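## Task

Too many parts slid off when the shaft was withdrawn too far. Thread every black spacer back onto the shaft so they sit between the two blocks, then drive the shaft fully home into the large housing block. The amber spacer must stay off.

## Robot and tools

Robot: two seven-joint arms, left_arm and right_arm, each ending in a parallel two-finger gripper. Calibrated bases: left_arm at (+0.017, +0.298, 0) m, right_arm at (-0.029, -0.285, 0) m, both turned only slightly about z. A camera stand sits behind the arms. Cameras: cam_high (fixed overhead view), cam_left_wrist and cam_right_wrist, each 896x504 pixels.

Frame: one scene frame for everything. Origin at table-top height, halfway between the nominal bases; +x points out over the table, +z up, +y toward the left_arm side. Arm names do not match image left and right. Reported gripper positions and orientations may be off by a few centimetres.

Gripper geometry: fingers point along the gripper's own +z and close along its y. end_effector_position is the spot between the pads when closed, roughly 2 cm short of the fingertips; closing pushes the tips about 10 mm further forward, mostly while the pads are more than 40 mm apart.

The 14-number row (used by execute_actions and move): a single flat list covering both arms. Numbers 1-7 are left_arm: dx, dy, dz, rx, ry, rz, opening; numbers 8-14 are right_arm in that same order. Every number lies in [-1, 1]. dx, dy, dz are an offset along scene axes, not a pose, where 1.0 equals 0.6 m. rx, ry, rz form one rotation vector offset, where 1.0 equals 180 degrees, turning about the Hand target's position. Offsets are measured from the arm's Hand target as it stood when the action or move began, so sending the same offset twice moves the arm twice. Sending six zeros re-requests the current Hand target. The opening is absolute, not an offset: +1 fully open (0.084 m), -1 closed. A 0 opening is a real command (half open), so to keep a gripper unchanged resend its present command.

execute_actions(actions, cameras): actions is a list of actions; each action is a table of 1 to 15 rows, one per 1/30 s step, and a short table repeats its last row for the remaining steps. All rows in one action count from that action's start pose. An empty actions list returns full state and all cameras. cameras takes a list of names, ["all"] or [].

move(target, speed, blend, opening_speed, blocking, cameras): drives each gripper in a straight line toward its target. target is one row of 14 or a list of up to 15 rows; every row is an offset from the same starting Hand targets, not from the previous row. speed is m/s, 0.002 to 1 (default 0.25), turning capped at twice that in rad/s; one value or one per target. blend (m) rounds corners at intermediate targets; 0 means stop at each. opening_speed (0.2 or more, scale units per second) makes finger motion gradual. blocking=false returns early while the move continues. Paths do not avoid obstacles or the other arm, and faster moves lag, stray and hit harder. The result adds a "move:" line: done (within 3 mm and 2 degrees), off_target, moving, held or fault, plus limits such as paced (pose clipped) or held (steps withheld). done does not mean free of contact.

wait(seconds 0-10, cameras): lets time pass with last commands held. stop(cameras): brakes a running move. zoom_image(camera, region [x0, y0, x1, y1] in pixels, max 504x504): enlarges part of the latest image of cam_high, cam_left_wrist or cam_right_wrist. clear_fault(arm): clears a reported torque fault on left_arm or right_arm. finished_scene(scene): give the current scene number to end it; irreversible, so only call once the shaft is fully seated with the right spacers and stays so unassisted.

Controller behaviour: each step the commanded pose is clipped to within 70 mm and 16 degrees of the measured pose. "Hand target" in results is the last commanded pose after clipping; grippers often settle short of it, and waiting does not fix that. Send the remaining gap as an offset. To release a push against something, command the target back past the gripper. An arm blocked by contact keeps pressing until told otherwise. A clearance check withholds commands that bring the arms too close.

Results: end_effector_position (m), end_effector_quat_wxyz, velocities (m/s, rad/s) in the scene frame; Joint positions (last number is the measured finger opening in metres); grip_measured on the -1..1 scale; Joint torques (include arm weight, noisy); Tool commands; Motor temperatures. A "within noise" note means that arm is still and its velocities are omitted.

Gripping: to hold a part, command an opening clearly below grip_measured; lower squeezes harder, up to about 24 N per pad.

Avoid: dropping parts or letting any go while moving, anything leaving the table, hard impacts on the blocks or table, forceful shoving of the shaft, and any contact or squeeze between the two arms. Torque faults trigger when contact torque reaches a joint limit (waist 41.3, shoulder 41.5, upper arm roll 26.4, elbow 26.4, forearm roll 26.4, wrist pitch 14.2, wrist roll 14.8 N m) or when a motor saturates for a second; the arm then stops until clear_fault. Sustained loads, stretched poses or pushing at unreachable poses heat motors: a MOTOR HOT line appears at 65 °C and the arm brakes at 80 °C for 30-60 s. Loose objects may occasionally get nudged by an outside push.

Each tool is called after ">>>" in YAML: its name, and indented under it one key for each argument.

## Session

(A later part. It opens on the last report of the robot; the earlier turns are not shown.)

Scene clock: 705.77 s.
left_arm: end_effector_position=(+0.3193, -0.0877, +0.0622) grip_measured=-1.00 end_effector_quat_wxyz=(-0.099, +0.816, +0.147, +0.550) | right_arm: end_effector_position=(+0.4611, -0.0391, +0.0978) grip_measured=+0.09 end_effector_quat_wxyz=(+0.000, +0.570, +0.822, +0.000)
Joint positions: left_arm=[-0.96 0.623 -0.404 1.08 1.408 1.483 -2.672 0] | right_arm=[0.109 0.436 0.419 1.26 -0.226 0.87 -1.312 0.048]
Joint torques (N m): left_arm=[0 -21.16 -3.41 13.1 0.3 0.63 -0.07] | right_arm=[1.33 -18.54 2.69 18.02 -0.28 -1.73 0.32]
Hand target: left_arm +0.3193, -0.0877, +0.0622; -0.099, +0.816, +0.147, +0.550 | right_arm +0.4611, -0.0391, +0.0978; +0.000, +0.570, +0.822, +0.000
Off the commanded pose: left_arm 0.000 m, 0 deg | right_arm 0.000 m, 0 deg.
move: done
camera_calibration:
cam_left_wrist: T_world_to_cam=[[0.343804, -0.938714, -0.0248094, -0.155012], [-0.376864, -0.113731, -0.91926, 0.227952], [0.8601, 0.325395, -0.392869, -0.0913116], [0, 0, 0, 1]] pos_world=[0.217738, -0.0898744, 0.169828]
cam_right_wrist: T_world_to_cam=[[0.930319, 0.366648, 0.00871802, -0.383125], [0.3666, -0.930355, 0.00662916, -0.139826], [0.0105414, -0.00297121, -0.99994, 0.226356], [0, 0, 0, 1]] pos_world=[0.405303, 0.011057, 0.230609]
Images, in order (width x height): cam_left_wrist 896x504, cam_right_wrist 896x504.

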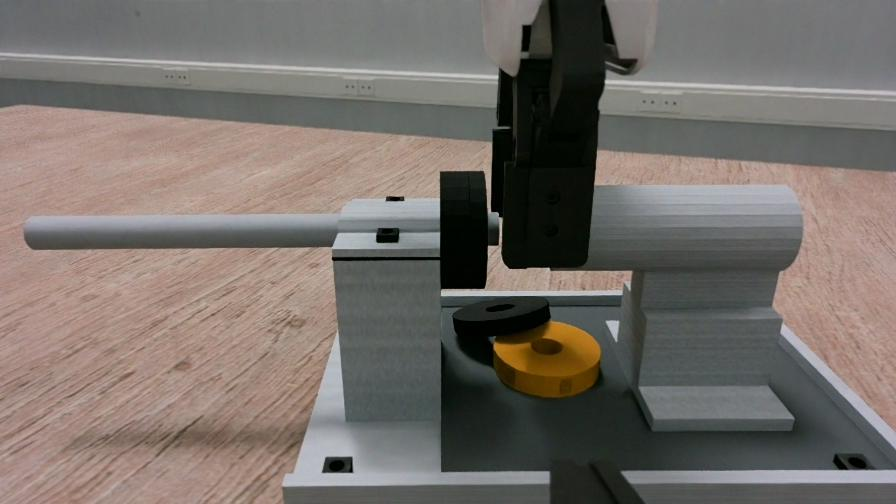

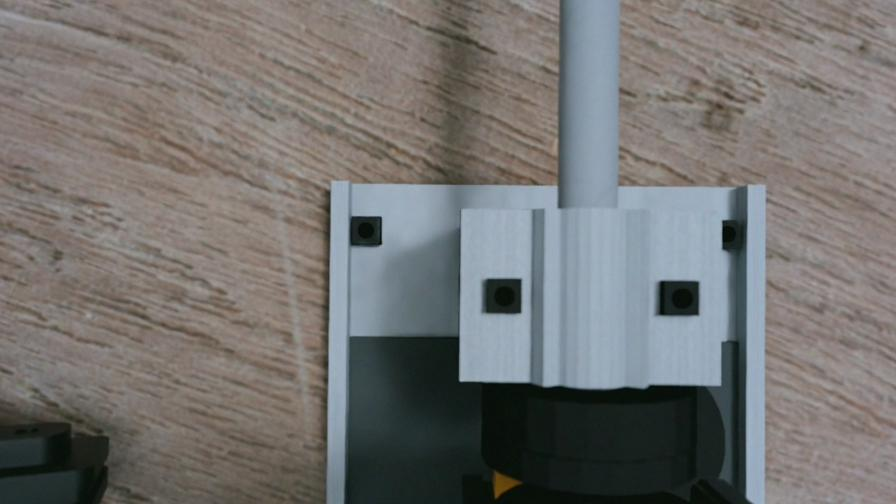

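>>> move:
  target:
    - [0,0,0,0,0,0,-1,0.0047,0.0018,-0.013,0,0,0,-0.4]
  speed: 0.05
  cameras: ["cam_left_wrist","cam_right_wrist"]

>>> zoom_image:
  camera: "cam_left_wrist"
  region: [420, 160, 620, 320]

>>> zoom_image:
  camera: "cam_right_wrist"
  region: [440, 340, 760, 504]

Scene clock: 716.27 s.
left_arm: end_effector_position=(+0.3193, -0.0877, +0.0622) grip_measured=-1.00 end_effector_quat_wxyz=(-0.099, +0.816, +0.147, +0.550) | right_arm: end_effector_position=(+0.4639, -0.0380, +0.0900) grip_measured=+0.09 end_effector_quat_wxyz=(+0.000, +0.570, +0.822, +0.000)
Joint positions: left_arm=[-0.96 0.623 -0.404 1.08 1.408 1.483 -2.672 0] | right_arm=[0.114 0.459 0.413 1.269 -0.236 0.858 -1.306 0.048]
Joint torques (N m): left_arm=[0.02 -21.29 -3.42 13.15 0.16 0.62 -0.09] | right_arm=[1.35 -18.98 2.78 18.76 -0.25 -1.81 0.3]
Hand target: left_arm +0.3193, -0.0877, +0.0622; -0.099, +0.816, +0.147, +0.550 | right_arm +0.4639, -0.0380, +0.0900; +0.000, +0.570, +0.822, +0.000
Off the commanded pose: left_arm 0.000 m, 0 deg | right_arm 0.000 m, 0 deg.
move: done
camera_calibration:
cam_left_wrist: T_world_to_cam=[[0.343804, -0.938714, -0.0248094, -0.155012], [-0.376864, -0.113731, -0.91926, 0.227952], [0.8601, 0.325395, -0.392869, -0.0913116], [0, 0, 0, 1]] pos_world=[0.217738, -0.0898744, 0.169828]
cam_right_wrist: T_world_to_cam=[[0.930319, 0.366648, 0.00871802, -0.386065], [0.3666, -0.930355, 0.00662916, -0.139777], [0.0105414, -0.00297121, -0.99994, 0.21853], [0, 0, 0, 1]] pos_world=[0.408103, 0.012157, 0.222809]
Images, in order (width x height): cam_left_wrist 896x504, cam_right_wrist 896x504.

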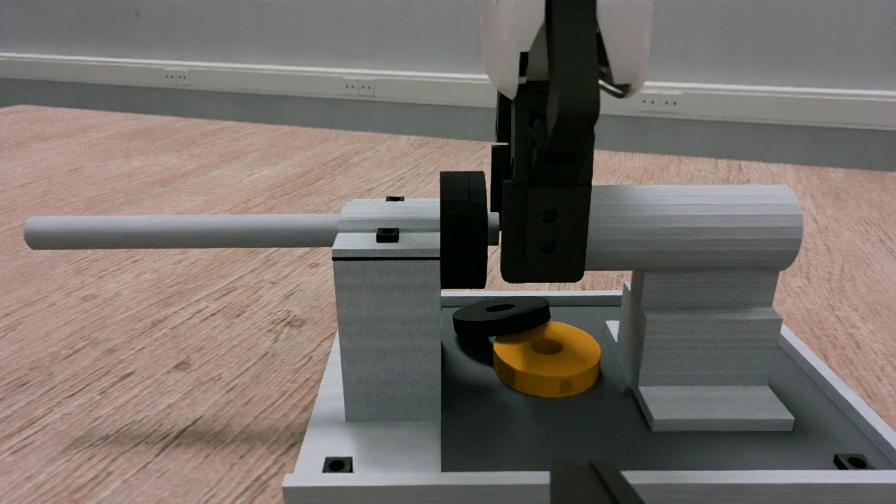

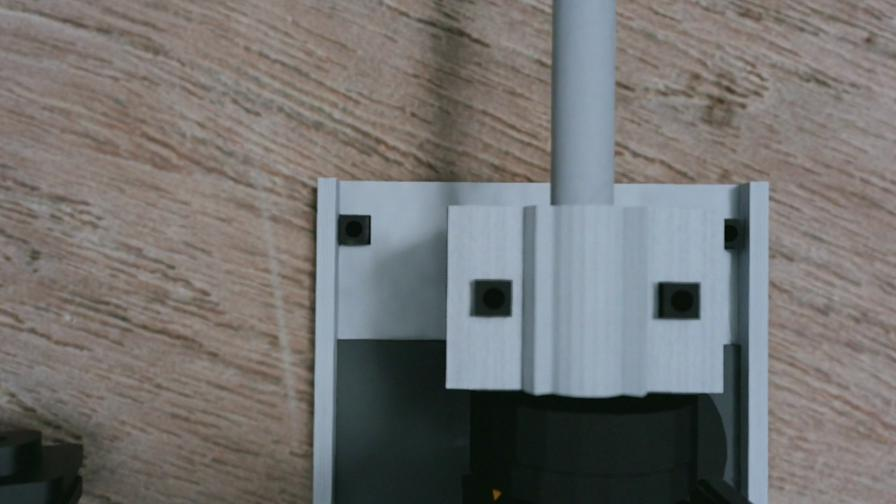

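Scaled by 2.520 from the camera's 896x504 image, which has a finer 1280x720 frame.

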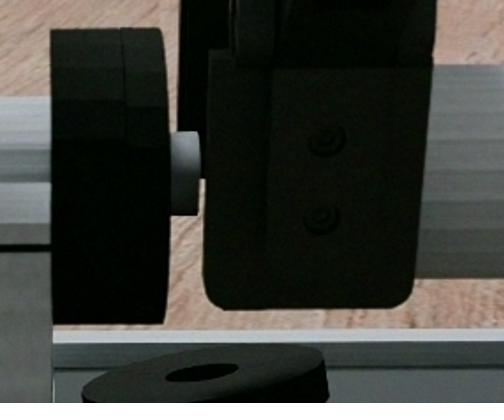

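Scaled by 1.575 from the camera's 896x504 image, which has a finer 1280x720 frame.

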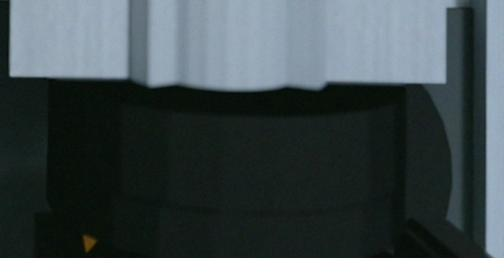

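>>> move:
  target:
    - [0,0,0,0,0,0,-1,0,0,-0.0037,0,0,0,-0.4]
    - [0,0,0,0,0,0,-1,-0.0042,0.0109,-0.0037,0,0,0,-0.4]
  speed: 0.03
  cameras: ["cam_left_wrist","cam_right_wrist"]

>>> zoom_image:
  camera: "cam_left_wrist"
  region: [420, 160, 620, 320]

Scene clock: 729.17 s.
left_arm: end_effector_position=(+0.3193, -0.0877, +0.0622) grip_measured=-1.00 end_effector_quat_wxyz=(-0.099, +0.816, +0.147, +0.550) | right_arm: end_effector_position=(+0.4615, -0.0318, +0.0878) grip_measured=+0.09 end_effector_quat_wxyz=(+0.000, +0.570, +0.822, +0.000)
Joint positions: left_arm=[-0.96 0.623 -0.404 1.08 1.408 1.483 -2.672 0] | right_arm=[0.126 0.465 0.414 1.271 -0.24 0.854 -1.291 0.048]
Joint torques (N m): left_arm=[-0.13 -21.01 -3.35 13.22 0.25 0.63 -0.06] | right_arm=[13.68 -17.4 11.59 17.83 2.32 -3.26 0.95]
Hand target: left_arm +0.3193, -0.0877, +0.0622; -0.099, +0.816, +0.147, +0.550 | right_arm +0.4614, -0.0315, +0.0878; +0.000, +0.570, +0.822, +0.000
Off the commanded pose: left_arm 0.000 m, 0 deg | right_arm 0.000 m, 0 deg.
move: done
camera_calibration:
cam_left_wrist: T_world_to_cam=[[0.343804, -0.938714, -0.0248094, -0.155012], [-0.376864, -0.113731, -0.91926, 0.227952], [0.8601, 0.325395, -0.392869, -0.0913116], [0, 0, 0, 1]] pos_world=[0.217738, -0.0898744, 0.169828]
cam_right_wrist: T_world_to_cam=[[0.930469, 0.366272, 0.00850993, -0.386223], [0.366222, -0.930502, 0.00687497, -0.132955], [0.0104366, -0.00328042, -0.99994, 0.216322], [0, 0, 0, 1]] pos_world=[0.405802, 0.0184574, 0.22051]
Images, in order (width x height): cam_left_wrist 896x504, cam_right_wrist 896x504.

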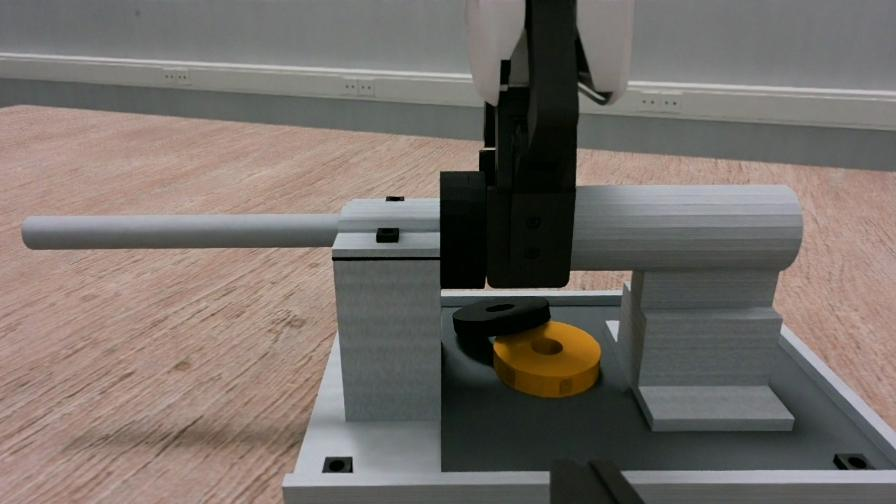

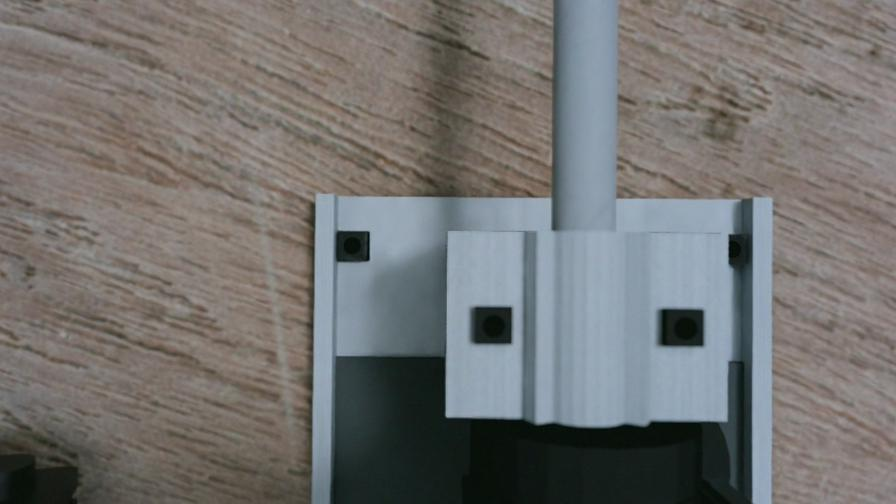

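Scaled by 2.520 from the camera's 896x504 image, which has a finer 1280x720 frame.

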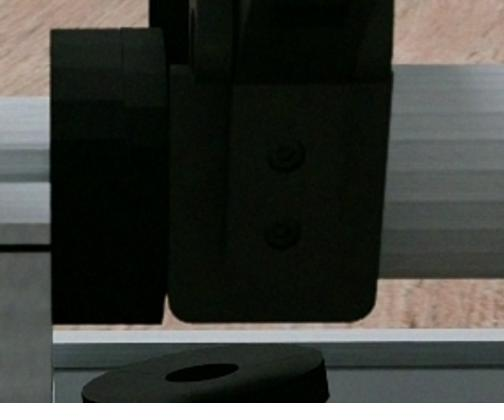

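>>> move:
  target:
    - [0,0,0,0,0,0,-1,0.00109,0.00042,0,0,0,0,-0.4]
    - [0,0,0,0,0,0,-1,0.00077,0.0003,0.0008,0,0,0,-0.4]
    - [0,0,0,0,0,0,-1,0,0,0.00117,0,0,0,-0.4]
    - [0,0,0,0,0,0,-1,-0.00077,-0.0003,0.0008,0,0,0,-0.4]
    - [0,0,0,0,0,0,-1,-0.00109,-0.00042,0,0,0,0,-0.4]
    - [0,0,0,0,0,0,-1,-0.00077,-0.0003,-0.0008,0,0,0,-0.4]
    - [0,0,0,0,0,0,-1,0,0,-0.00117,0,0,0,-0.4]
    - [0,0,0,0,0,0,-1,0.00077,0.0003,-0.0008,0,0,0,-0.4]
    - [0,0,0,0,0,0,-1,0.0014,0.0005,0,0,0,0,-0.4]
  speed: 0.004
  blend: [0.0003,0.0003,0.0003,0.0003,0.0003,0.0003,0.0003,0.0003,0]
  cameras: ["cam_left_wrist"]

Scene clock: 745.80 s.
left_arm: end_effector_position=(+0.3193, -0.0877, +0.0622) grip_measured=-1.00 end_effector_quat_wxyz=(-0.099, +0.816, +0.147, +0.550) | right_arm: end_effector_position=(+0.4622, -0.0312, +0.0877) grip_measured=+0.09 end_effector_quat_wxyz=(+0.000, +0.570, +0.822, +0.000)
Joint positions: left_arm=[-0.96 0.623 -0.404 1.08 1.408 1.483 -2.672 0] | right_arm=[0.127 0.468 0.414 1.275 -0.241 0.856 -1.291 0.048]
Joint torques (N m): left_arm=[-0.13 -21.05 -3.35 13.14 0.31 0.59 -0.14] | right_arm=[16.07 -20.35 14.5 21.88 3.07 -4.29 0.79]
Hand target: left_arm +0.3193, -0.0877, +0.0622; -0.099, +0.816, +0.147, +0.550 | right_arm +0.4623, -0.0312, +0.0878; +0.000, +0.570, +0.822, +0.000
Off the commanded pose: left_arm 0.000 m, 0 deg | right_arm 0.000 m, 0 deg.
move: done
camera_calibration:
cam_left_wrist: T_world_to_cam=[[0.343804, -0.938714, -0.0248094, -0.155012], [-0.376864, -0.113731, -0.91926, 0.227952], [0.8601, 0.325395, -0.392869, -0.0913116], [0, 0, 0, 1]] pos_world=[0.217738, -0.0898744, 0.169828]
Images, in order (width x height): cam_left_wrist 896x504.

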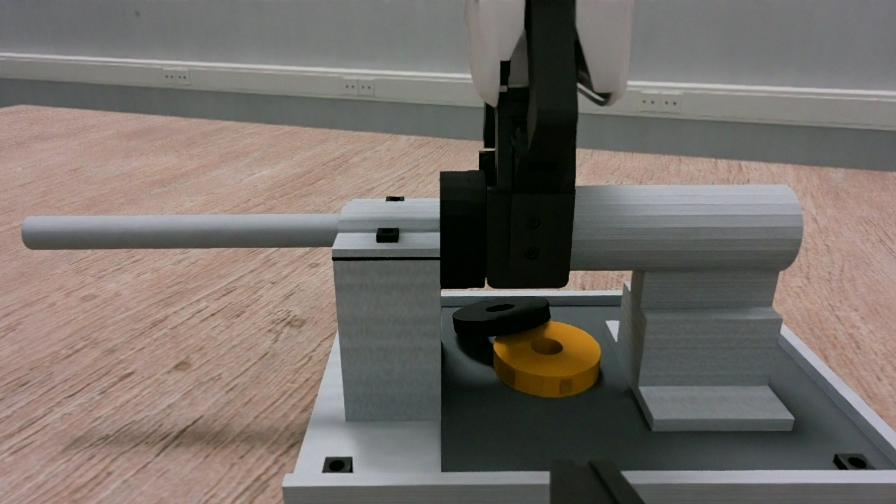

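>>> move:
  target:
    - [0,0,0,0,0,0,-1,0.0018,-0.009,0,0,0,0,-0.4]
  speed: 0.05
  cameras: ["cam_left_wrist","cam_right_wrist"]

>>> zoom_image:
  camera: "cam_left_wrist"
  region: [420, 160, 620, 320]

Scene clock: 758.10 s.
left_arm: end_effector_position=(+0.3193, -0.0877, +0.0622) grip_measured=-1.00 end_effector_quat_wxyz=(-0.099, +0.816, +0.147, +0.550) | right_arm: end_effector_position=(+0.4633, -0.0365, +0.0878) grip_measured=+0.09 end_effector_quat_wxyz=(+0.000, +0.570, +0.822, +0.000)
Joint positions: left_arm=[-0.96 0.623 -0.404 1.08 1.408 1.483 -2.672 0] | right_arm=[0.118 0.463 0.413 1.268 -0.239 0.853 -1.302 0.048]
Joint torques (N m): left_arm=[-0.13 -21.1 -3.4 13.29 0.28 0.64 -0.08] | right_arm=[-0.54 -19.74 2.65 18 0.04 -1.75 -0.08]
Hand target: left_arm +0.3193, -0.0877, +0.0622; -0.099, +0.816, +0.147, +0.550 | right_arm +0.4633, -0.0366, +0.0878; +0.000, +0.570, +0.822, +0.000
Off the commanded pose: left_arm 0.000 m, 0 deg | right_arm 0.000 m, 0 deg.
move: done
camera_calibration:
cam_left_wrist: T_world_to_cam=[[0.343804, -0.938714, -0.0248094, -0.155012], [-0.376864, -0.113731, -0.91926, 0.227952], [0.8601, 0.325395, -0.392869, -0.0913116], [0, 0, 0, 1]] pos_world=[0.217738, -0.0898744, 0.169828]
cam_right_wrist: T_world_to_cam=[[0.930306, 0.366681, 0.00871848, -0.386033], [0.366634, -0.930342, 0.00662887, -0.138161], [0.0105419, -0.00297039, -0.99994, 0.216341], [0, 0, 0, 1]] pos_world=[0.407503, 0.013657, 0.220609]
Images, in order (width x height): cam_left_wrist 896x504, cam_right_wrist 896x504.

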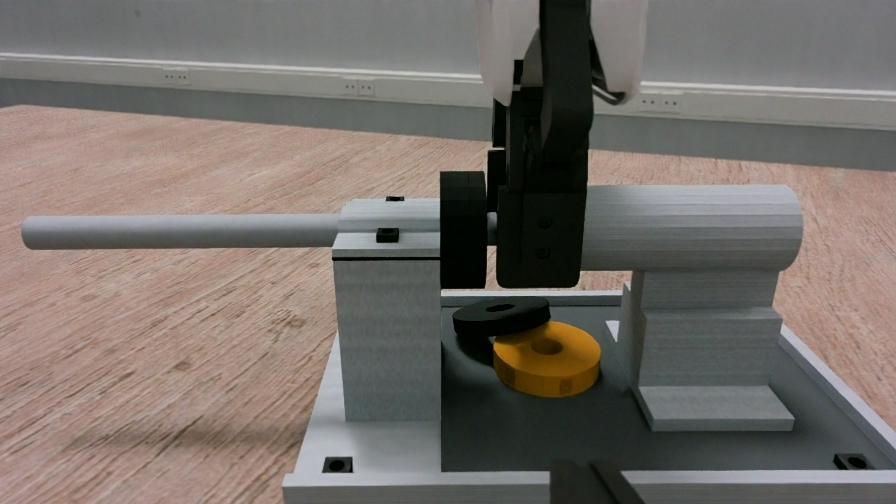

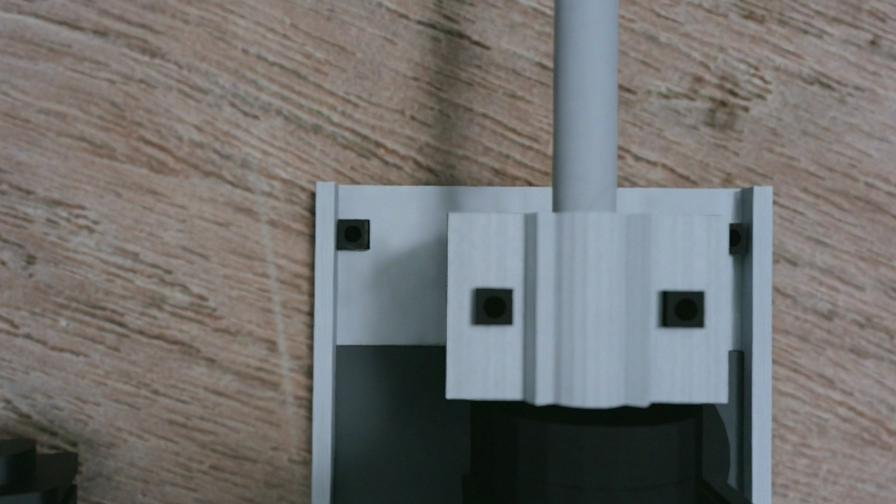

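Scaled by 2.520 from the camera's 896x504 image, which has a finer 1280x720 frame.

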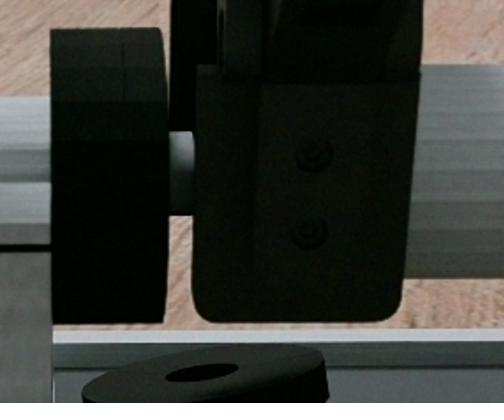

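>>> move:
  target:
    - [0,0,0,0,0,0,-1,0,0,0.0633,0,0,0,-0.4]
  speed: 0.15
  cameras: ["cam_left_wrist","cam_right_wrist"]

>>> zoom_image:
  camera: "cam_left_wrist"
  region: [440, 100, 600, 260]

Scene clock: 763.37 s.
left_arm: end_effector_position=(+0.3193, -0.0877, +0.0622) grip_measured=-1.00 end_effector_quat_wxyz=(-0.099, +0.816, +0.147, +0.550) | right_arm: end_effector_position=(+0.4633, -0.0366, +0.1257) grip_measured=+0.09 end_effector_quat_wxyz=(+0.000, +0.570, +0.822, +0.000)
Joint positions: left_arm=[-0.96 0.623 -0.404 1.08 1.408 1.483 -2.672 0] | right_arm=[0.105 0.403 0.431 1.3 -0.203 0.94 -1.325 0.048]
Joint torques (N m): left_arm=[-0.08 -21.14 -3.43 13.14 0.32 0.68 -0.14] | right_arm=[-0.66 -19.02 3.06 19.38 0.09 -1.49 -0.12]
Hand target: left_arm +0.3193, -0.0877, +0.0622; -0.099, +0.816, +0.147, +0.550 | right_arm +0.4633, -0.0366, +0.1258; +0.000, +0.570, +0.822, +0.000
Off the commanded pose: left_arm 0.000 m, 0 deg | right_arm 0.000 m, 0 deg.
move: done
camera_calibration:
cam_left_wrist: T_world_to_cam=[[0.343804, -0.938714, -0.0248094, -0.155012], [-0.376864, -0.113731, -0.91926, 0.227952], [0.8601, 0.325395, -0.392869, -0.0913116], [0, 0, 0, 1]] pos_world=[0.217738, -0.0898744, 0.169828]
cam_right_wrist: T_world_to_cam=[[0.93032, 0.36665, 0.00853198, -0.386321], [0.366603, -0.930354, 0.00655585, -0.138381], [0.0103415, -0.00297119, -0.999942, 0.254321], [0, 0, 0, 1]] pos_world=[0.407503, 0.013657, 0.258509]
Images, in order (width x height): cam_left_wrist 896x504, cam_right_wrist 896x504.

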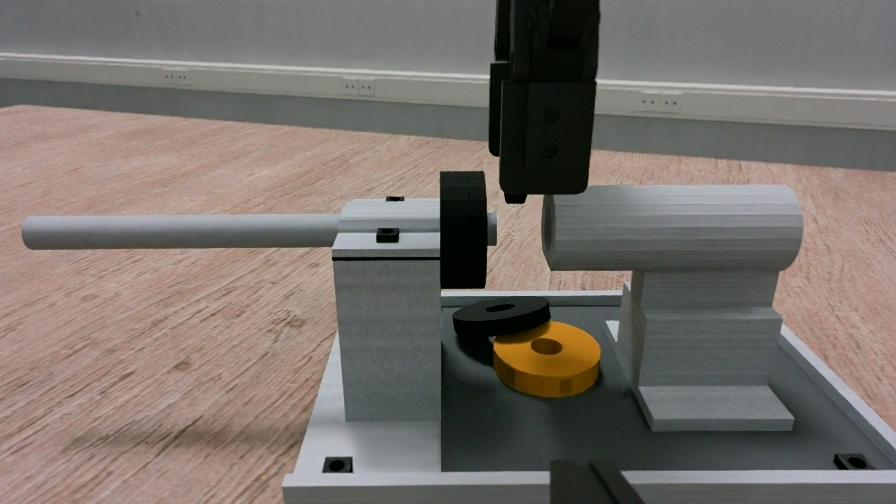

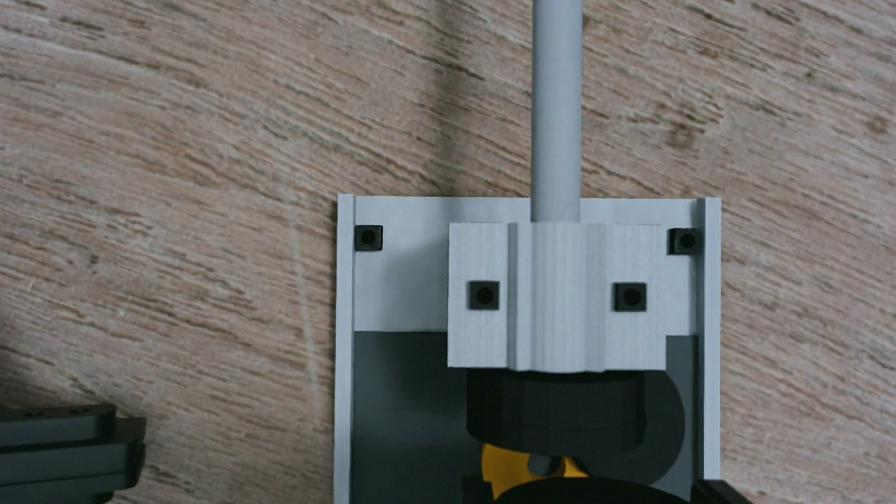

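Scaled by 3.150 from the camera's 896x504 image, which has a finer 1280x720 frame.

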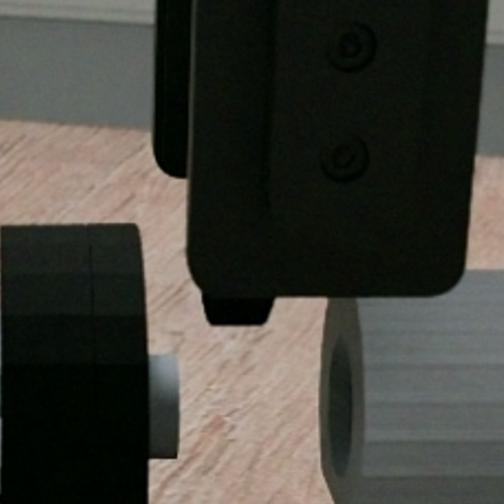

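>>> zoom_image:
  camera: "cam_right_wrist"
  region: [440, 360, 740, 504]

Scaled by 1.680 from the camera's 896x504 image, which has a finer 1280x720 frame.

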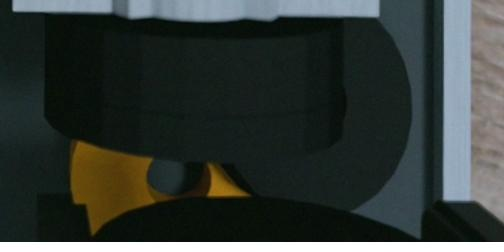

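>>> move:
  target:
    - [0,0,0,0,0,0,-1,0,0,-0.0575,0,0,0,-0.4]
    - [0,0,0,0,0,0,-1,0,0,-0.0575,0,0,0,0.02]
    - [0,0,0,0,0,0,-1,0.0054,-0.014,-0.0575,0,0,0,0.02]
    - [0,0,0,0,0,0,-1,0.0054,-0.014,-0.0575,0,0,0,-0.4]
    - [0,0,0,0,0,0,-1,0.0018,-0.0047,-0.0575,0,0,0,-0.4]
    - [0,0,0,0,0,0,-1,0.0018,-0.0047,0,0,0,0,-0.4]
  speed: [0.08,0.02,0.02,0.02,0.05,0.08]
  cameras: ["cam_left_wrist","cam_right_wrist"]

>>> zoom_image:
  camera: "cam_left_wrist"
  region: [440, 100, 600, 260]

Scene clock: 794.87 s.
left_arm: end_effector_position=(+0.3193, -0.0877, +0.0622) grip_measured=-1.00 end_effector_quat_wxyz=(-0.099, +0.816, +0.147, +0.550) | right_arm: end_effector_position=(+0.4644, -0.0394, +0.1258) grip_measured=+0.09 end_effector_quat_wxyz=(+0.000, +0.570, +0.822, +0.000)
Joint positions: left_arm=[-0.96 0.623 -0.404 1.08 1.408 1.483 -2.672 0] | right_arm=[0.1 0.402 0.43 1.298 -0.202 0.939 -1.331 0.048]
Joint torques (N m): left_arm=[-0.18 -21.13 -3.38 13.13 0.23 0.63 -0.08] | right_arm=[-0.56 -19.22 3.14 19.35 0.05 -1.52 -0.06]
Hand target: left_arm +0.3193, -0.0877, +0.0622; -0.099, +0.816, +0.147, +0.550 | right_arm +0.4644, -0.0394, +0.1258; +0.000, +0.570, +0.822, +0.000
Off the commanded pose: left_arm 0.000 m, 0 deg | right_arm 0.000 m, 0 deg.
move: done
camera_calibration:
cam_left_wrist: T_world_to_cam=[[0.343804, -0.938714, -0.0248094, -0.155012], [-0.376864, -0.113731, -0.91926, 0.227952], [0.8601, 0.325395, -0.392869, -0.0913116], [0, 0, 0, 1]] pos_world=[0.217738, -0.0898744, 0.169828]
cam_right_wrist: T_world_to_cam=[[0.930319, 0.366649, 0.008625, -0.386305], [0.366601, -0.930355, 0.00659251, -0.141491], [0.0104414, -0.0029712, -0.999941, 0.25426], [0, 0, 0, 1]] pos_world=[0.408603, 0.010757, 0.258509]
Images, in order (width x height): cam_left_wrist 896x504, cam_right_wrist 896x504.

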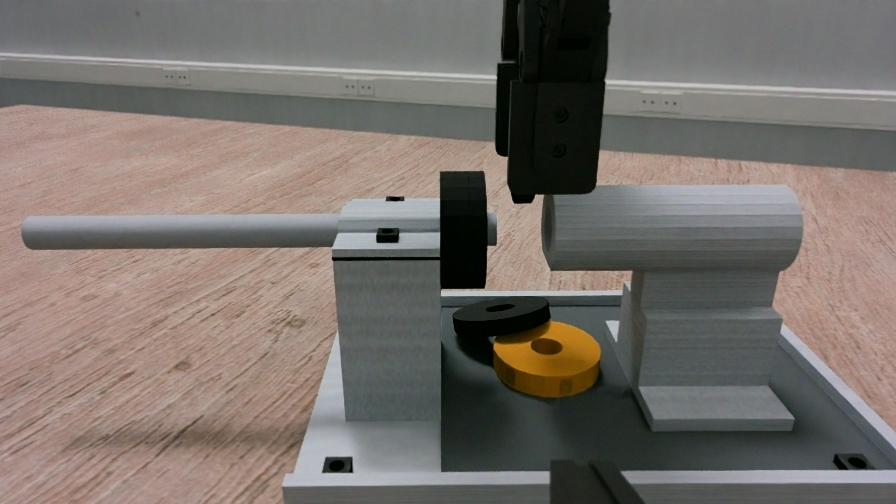

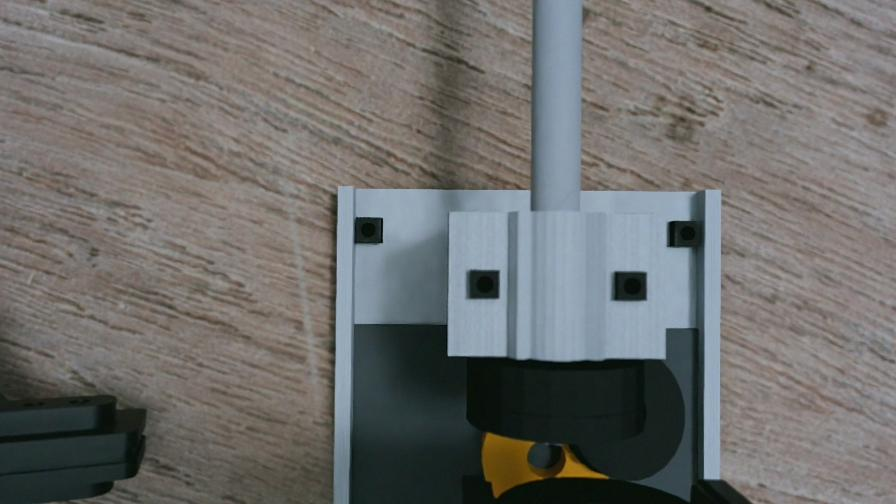

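Scaled by 3.150 from the camera's 896x504 image, which has a finer 1280x720 frame.

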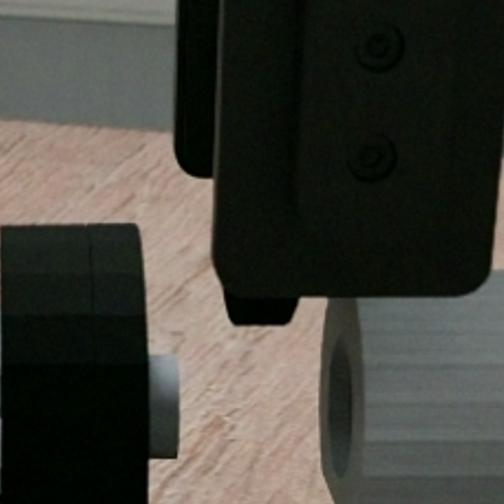

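>>> move:
  target:
    - [0,0,0,0,0,0,-1,0,0,-0.0575,0,0,0,-0.4]
    - [0,0,0,0,0,0,-1,0,0,-0.0575,0,0,0,0.02]
    - [0,0,0,0,0,0,-1,0.0060,-0.0156,-0.0575,0,0,0,0.02]
    - [0,0,0,0,0,0,-1,0.0060,-0.0156,-0.0575,0,0,0,-0.4]
    - [0,0,0,0,0,0,-1,0.003,-0.008,-0.0575,0,0,0,-0.4]
    - [0,0,0,0,0,0,-1,0.003,-0.008,0,0,0,0,-0.4]
  speed: [0.08,0.02,0.02,0.02,0.05,0.08]
  cameras: ["cam_left_wrist"]

>>> zoom_image:
  camera: "cam_left_wrist"
  region: [440, 100, 600, 260]

Scene clock: 810.40 s.
left_arm: end_effector_position=(+0.3193, -0.0877, +0.0622) grip_measured=-1.00 end_effector_quat_wxyz=(-0.099, +0.816, +0.147, +0.550) | right_arm: end_effector_position=(+0.4662, -0.0442, +0.1258) grip_measured=+0.09 end_effector_quat_wxyz=(+0.000, +0.570, +0.822, +0.000)
Joint positions: left_arm=[-0.96 0.623 -0.404 1.08 1.408 1.483 -2.672 0] | right_arm=[0.092 0.4 0.429 1.296 -0.201 0.938 -1.341 0.048]
Joint torques (N m): left_arm=[0.01 -21.11 -3.31 12.99 0.2 0.61 -0.13] | right_arm=[-0.62 -19.23 3.09 19.3 0.04 -1.48 -0.12]
Hand target: left_arm +0.3193, -0.0877, +0.0622; -0.099, +0.816, +0.147, +0.550 | right_arm +0.4662, -0.0442, +0.1258; +0.000, +0.570, +0.822, +0.000
Off the commanded pose: left_arm 0.000 m, 0 deg | right_arm 0.000 m, 0 deg.
move: done
camera_calibration:
cam_left_wrist: T_world_to_cam=[[0.343804, -0.938714, -0.0248094, -0.155012], [-0.376864, -0.113731, -0.91926, 0.227952], [0.8601, 0.325395, -0.392869, -0.0913116], [0, 0, 0, 1]] pos_world=[0.217738, -0.0898744, 0.169828]
Images, in order (width x height): cam_left_wrist 896x504.

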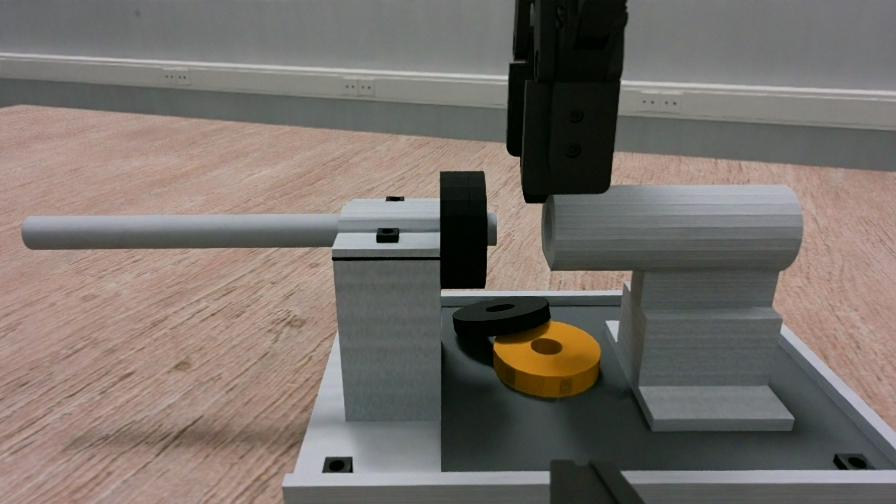

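Scaled by 3.150 from the camera's 896x504 image, which has a finer 1280x720 frame.

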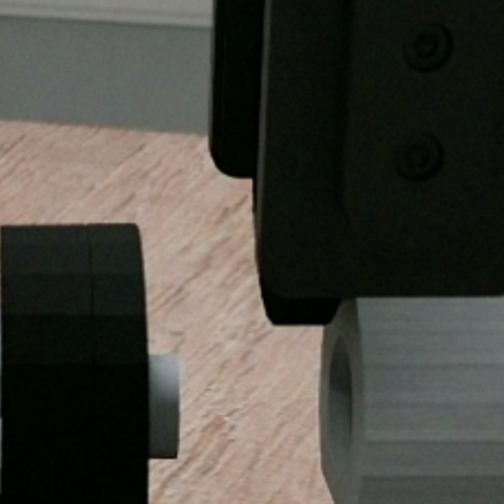

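>>> move:
  target:
    - [0,0,0,0,0,0,-1,0.0006,-0.0016,-0.0575,0,0,0,0.02]
    - [0,0,0,0,0,0,-1,0.003,-0.0076,-0.0575,0,0,0,0.02]
  speed: [0.08,0.02]
  cameras: ["cam_left_wrist","cam_right_wrist"]

>>> zoom_image:
  camera: "cam_left_wrist"
  region: [440, 140, 640, 300]

Scene clock: 827.07 s.
left_arm: end_effector_position=(+0.3193, -0.0877, +0.0622) grip_measured=-1.00 end_effector_quat_wxyz=(-0.099, +0.816, +0.147, +0.550) | right_arm: end_effector_position=(+0.4679, -0.0484, +0.0913) grip_measured=+0.09 end_effector_quat_wxyz=(+0.000, +0.570, +0.822, +0.001)
Joint positions: left_arm=[-0.96 0.623 -0.404 1.08 1.408 1.483 -2.672 0] | right_arm=[0.096 0.453 0.411 1.265 -0.231 0.858 -1.33 0.048]
Joint torques (N m): left_arm=[-0.18 -21.22 -3.38 13.14 0.28 0.58 -0.11] | right_arm=[-14.15 -21.2 -6.55 19.33 -2.58 -0.23 -0.27]
Hand target: left_arm +0.3193, -0.0877, +0.0622; -0.099, +0.816, +0.147, +0.550 | right_arm +0.4680, -0.0487, +0.0913; +0.000, +0.570, +0.822, +0.000
Off the commanded pose: left_arm 0.000 m, 0 deg | right_arm 0.000 m, 0 deg.
move: done
camera_calibration:
cam_left_wrist: T_world_to_cam=[[0.343804, -0.938714, -0.0248094, -0.155012], [-0.376864, -0.113731, -0.91926, 0.227952], [0.8601, 0.325395, -0.392869, -0.0913116], [0, 0, 0, 1]] pos_world=[0.217738, -0.0898744, 0.169828]
cam_right_wrist: T_world_to_cam=[[0.930122, 0.367145, 0.00883498, -0.385838], [0.3671, -0.93016, 0.00634581, -0.151035], [0.0105478, -0.00265906, -0.999941, 0.219755], [0, 0, 0, 1]] pos_world=[0.412003, 0.00175645, 0.224109]
Images, in order (width x height): cam_left_wrist 896x504, cam_right_wrist 896x504.

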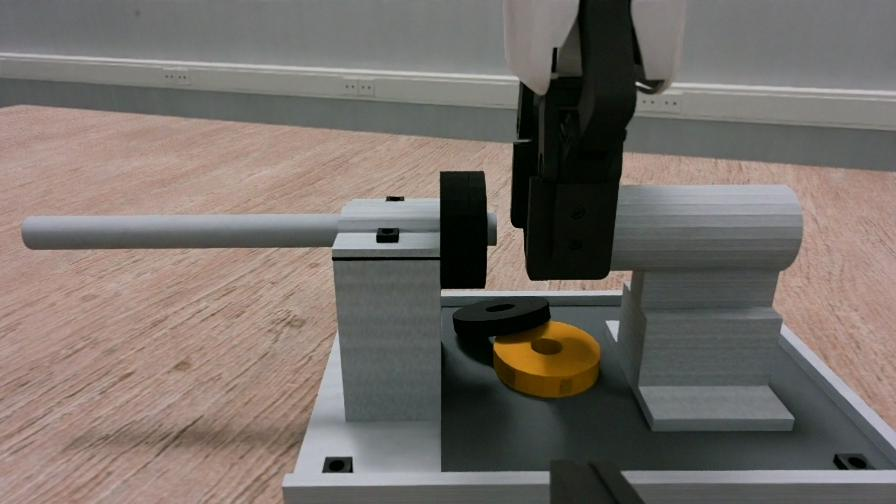

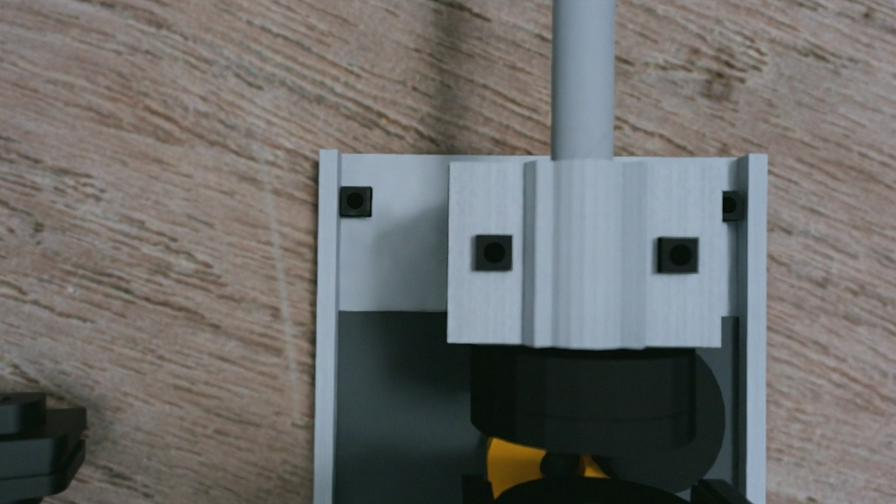

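Scaled by 2.520 from the camera's 896x504 image, which has a finer 1280x720 frame.

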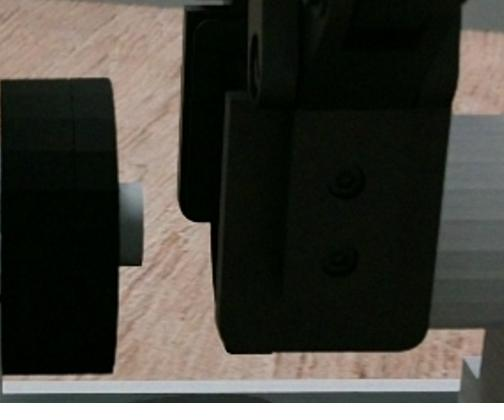

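>>> move:
  target:
    - [0,0,0,0,0,0,-1,0.0012,-0.0031,-0.005,0,0,0,0.04]
    - [0,0,0,0,0,0,-1,0.003,-0.0078,-0.005,0,0,0,0.04]
  speed: 0.02
  cameras: ["cam_left_wrist"]

>>> zoom_image:
  camera: "cam_left_wrist"
  region: [440, 140, 640, 300]

Scene clock: 834.67 s.
left_arm: end_effector_position=(+0.3193, -0.0877, +0.0622) grip_measured=-1.00 end_effector_quat_wxyz=(-0.099, +0.816, +0.147, +0.550) | right_arm: end_effector_position=(+0.4698, -0.0535, +0.0882) grip_measured=+0.09 end_effector_quat_wxyz=(+0.000, +0.570, +0.822, +0.000)
Joint positions: left_arm=[-0.96 0.623 -0.404 1.08 1.408 1.483 -2.672 0] | right_arm=[0.089 0.456 0.407 1.261 -0.233 0.851 -1.338 0.048]
Joint torques (N m): left_arm=[-0.09 -21.16 -3.35 13.12 0.15 0.65 -0.1] | right_arm=[-20.23 -20.03 -10.94 16.39 -3.18 1.33 -0.05]
Hand target: left_arm +0.3193, -0.0877, +0.0622; -0.099, +0.816, +0.147, +0.550 | right_arm +0.4698, -0.0534, +0.0883; +0.000, +0.570, +0.822, +0.000
Off the commanded pose: left_arm 0.000 m, 0 deg | right_arm 0.000 m, 0 deg.
move: done
camera_calibration:
cam_left_wrist: T_world_to_cam=[[0.343804, -0.938714, -0.0248094, -0.155012], [-0.376864, -0.113731, -0.91926, 0.227952], [0.8601, 0.325395, -0.392869, -0.0913116], [0, 0, 0, 1]] pos_world=[0.217738, -0.0898744, 0.169828]
Images, in order (width x height): cam_left_wrist 896x504.

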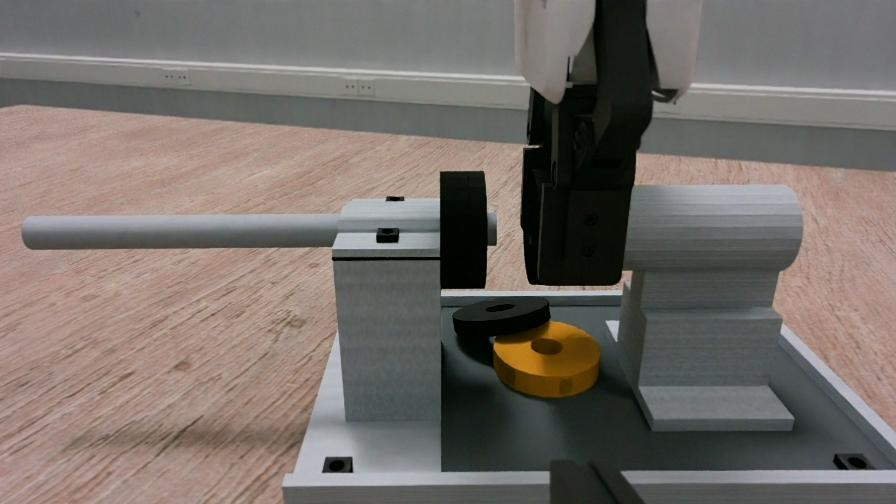

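Scaled by 2.520 from the camera's 896x504 image, which has a finer 1280x720 frame.

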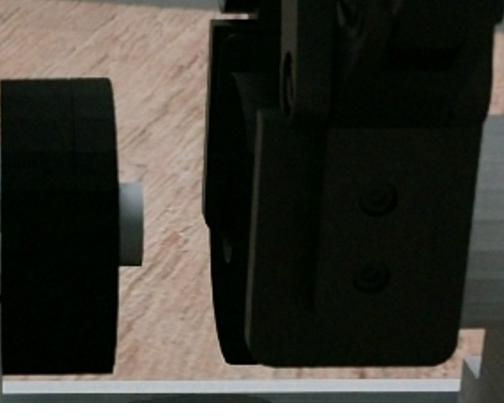

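>>> move:
  target:
    - [0,0,0,0,0,0,-1,0.0018,-0.0047,0,0,0,0,0.04]
    - [0,0,0,0,0,0,-1,0.0018,-0.0047,0,0,0,0,-0.5]
    - [0,0,0,0,0,0,-1,-0.0018,0.0047,-0.002,0,0,0,-0.5]
  speed: 0.02
  cameras: ["cam_left_wrist","cam_right_wrist"]

>>> zoom_image:
  camera: "cam_left_wrist"
  region: [440, 140, 640, 300]

>>> zoom_image:
  camera: "cam_right_wrist"
  region: [440, 360, 740, 504]

Scene clock: 846.67 s.
left_arm: end_effector_position=(+0.3193, -0.0877, +0.0622) grip_measured=-1.00 end_effector_quat_wxyz=(-0.099, +0.816, +0.147, +0.550) | right_arm: end_effector_position=(+0.4687, -0.0506, +0.0871) grip_measured=+0.09 end_effector_quat_wxyz=(+0.000, +0.570, +0.822, +0.000)
Joint positions: left_arm=[-0.96 0.623 -0.404 1.08 1.408 1.483 -2.672 0] | right_arm=[0.094 0.459 0.408 1.261 -0.235 0.849 -1.331 0.048]
Joint torques (N m): left_arm=[-0.08 -21.08 -3.38 13.14 0.21 0.66 -0.11] | right_arm=[1.1 -19.11 3.31 18.59 -0.21 -1.78 0.22]
Hand target: left_arm +0.3193, -0.0877, +0.0622; -0.099, +0.816, +0.147, +0.550 | right_arm +0.4687, -0.0506, +0.0871; +0.000, +0.570, +0.822, +0.000
Off the commanded pose: left_arm 0.000 m, 0 deg | right_arm 0.000 m, 0 deg.
move: done
camera_calibration:
cam_left_wrist: T_world_to_cam=[[0.343804, -0.938714, -0.0248094, -0.155012], [-0.376864, -0.113731, -0.91926, 0.227952], [0.8601, 0.325395, -0.392869, -0.0913116], [0, 0, 0, 1]] pos_world=[0.217738, -0.0898744, 0.169828]
cam_right_wrist: T_world_to_cam=[[0.930319, 0.366649, 0.008625, -0.385865], [0.366601, -0.930355, 0.00659251, -0.153232], [0.0104414, -0.0029712, -0.999941, 0.215484], [0, 0, 0, 1]] pos_world=[0.412903, -0.000443031, 0.219809]
Images, in order (width x height): cam_left_wrist 896x504, cam_right_wrist 896x504.

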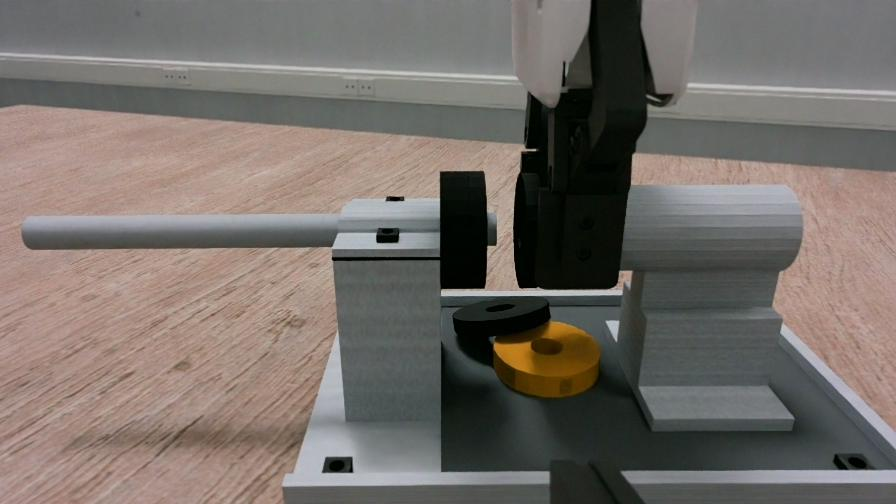

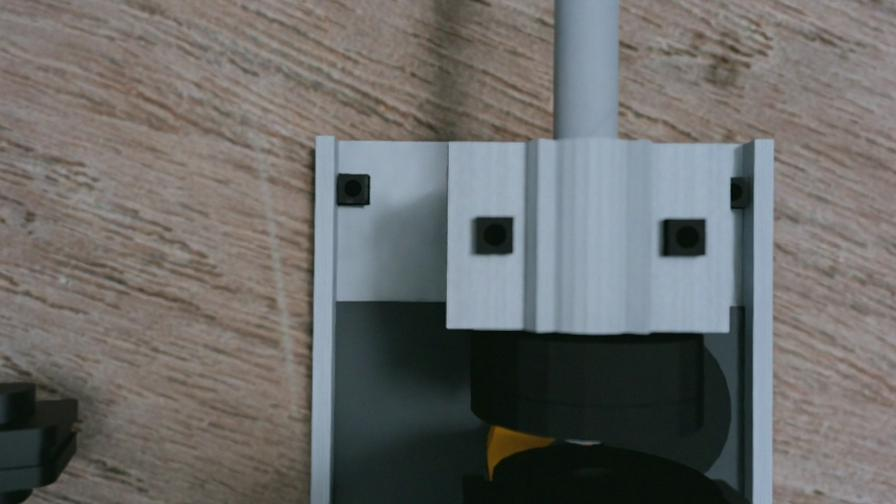

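Scaled by 2.520 from the camera's 896x504 image, which has a finer 1280x720 frame.

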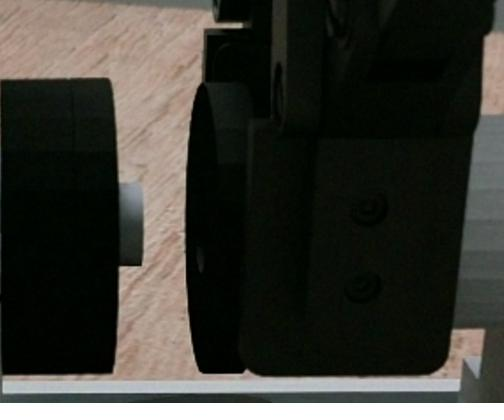

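Scaled by 1.680 from the camera's 896x504 image, which has a finer 1280x720 frame.

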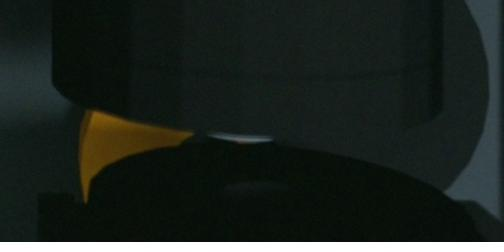

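>>> zoom_image:
  camera: "cam_right_wrist"
  region: [540, 410, 640, 504]

Scaled by 5.040 from the camera's 896x504 image, which has a finer 1280x720 frame.

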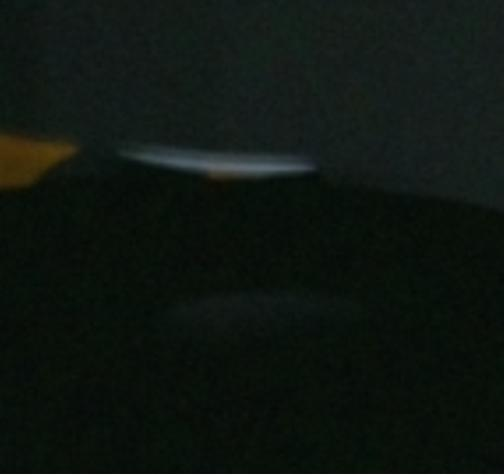

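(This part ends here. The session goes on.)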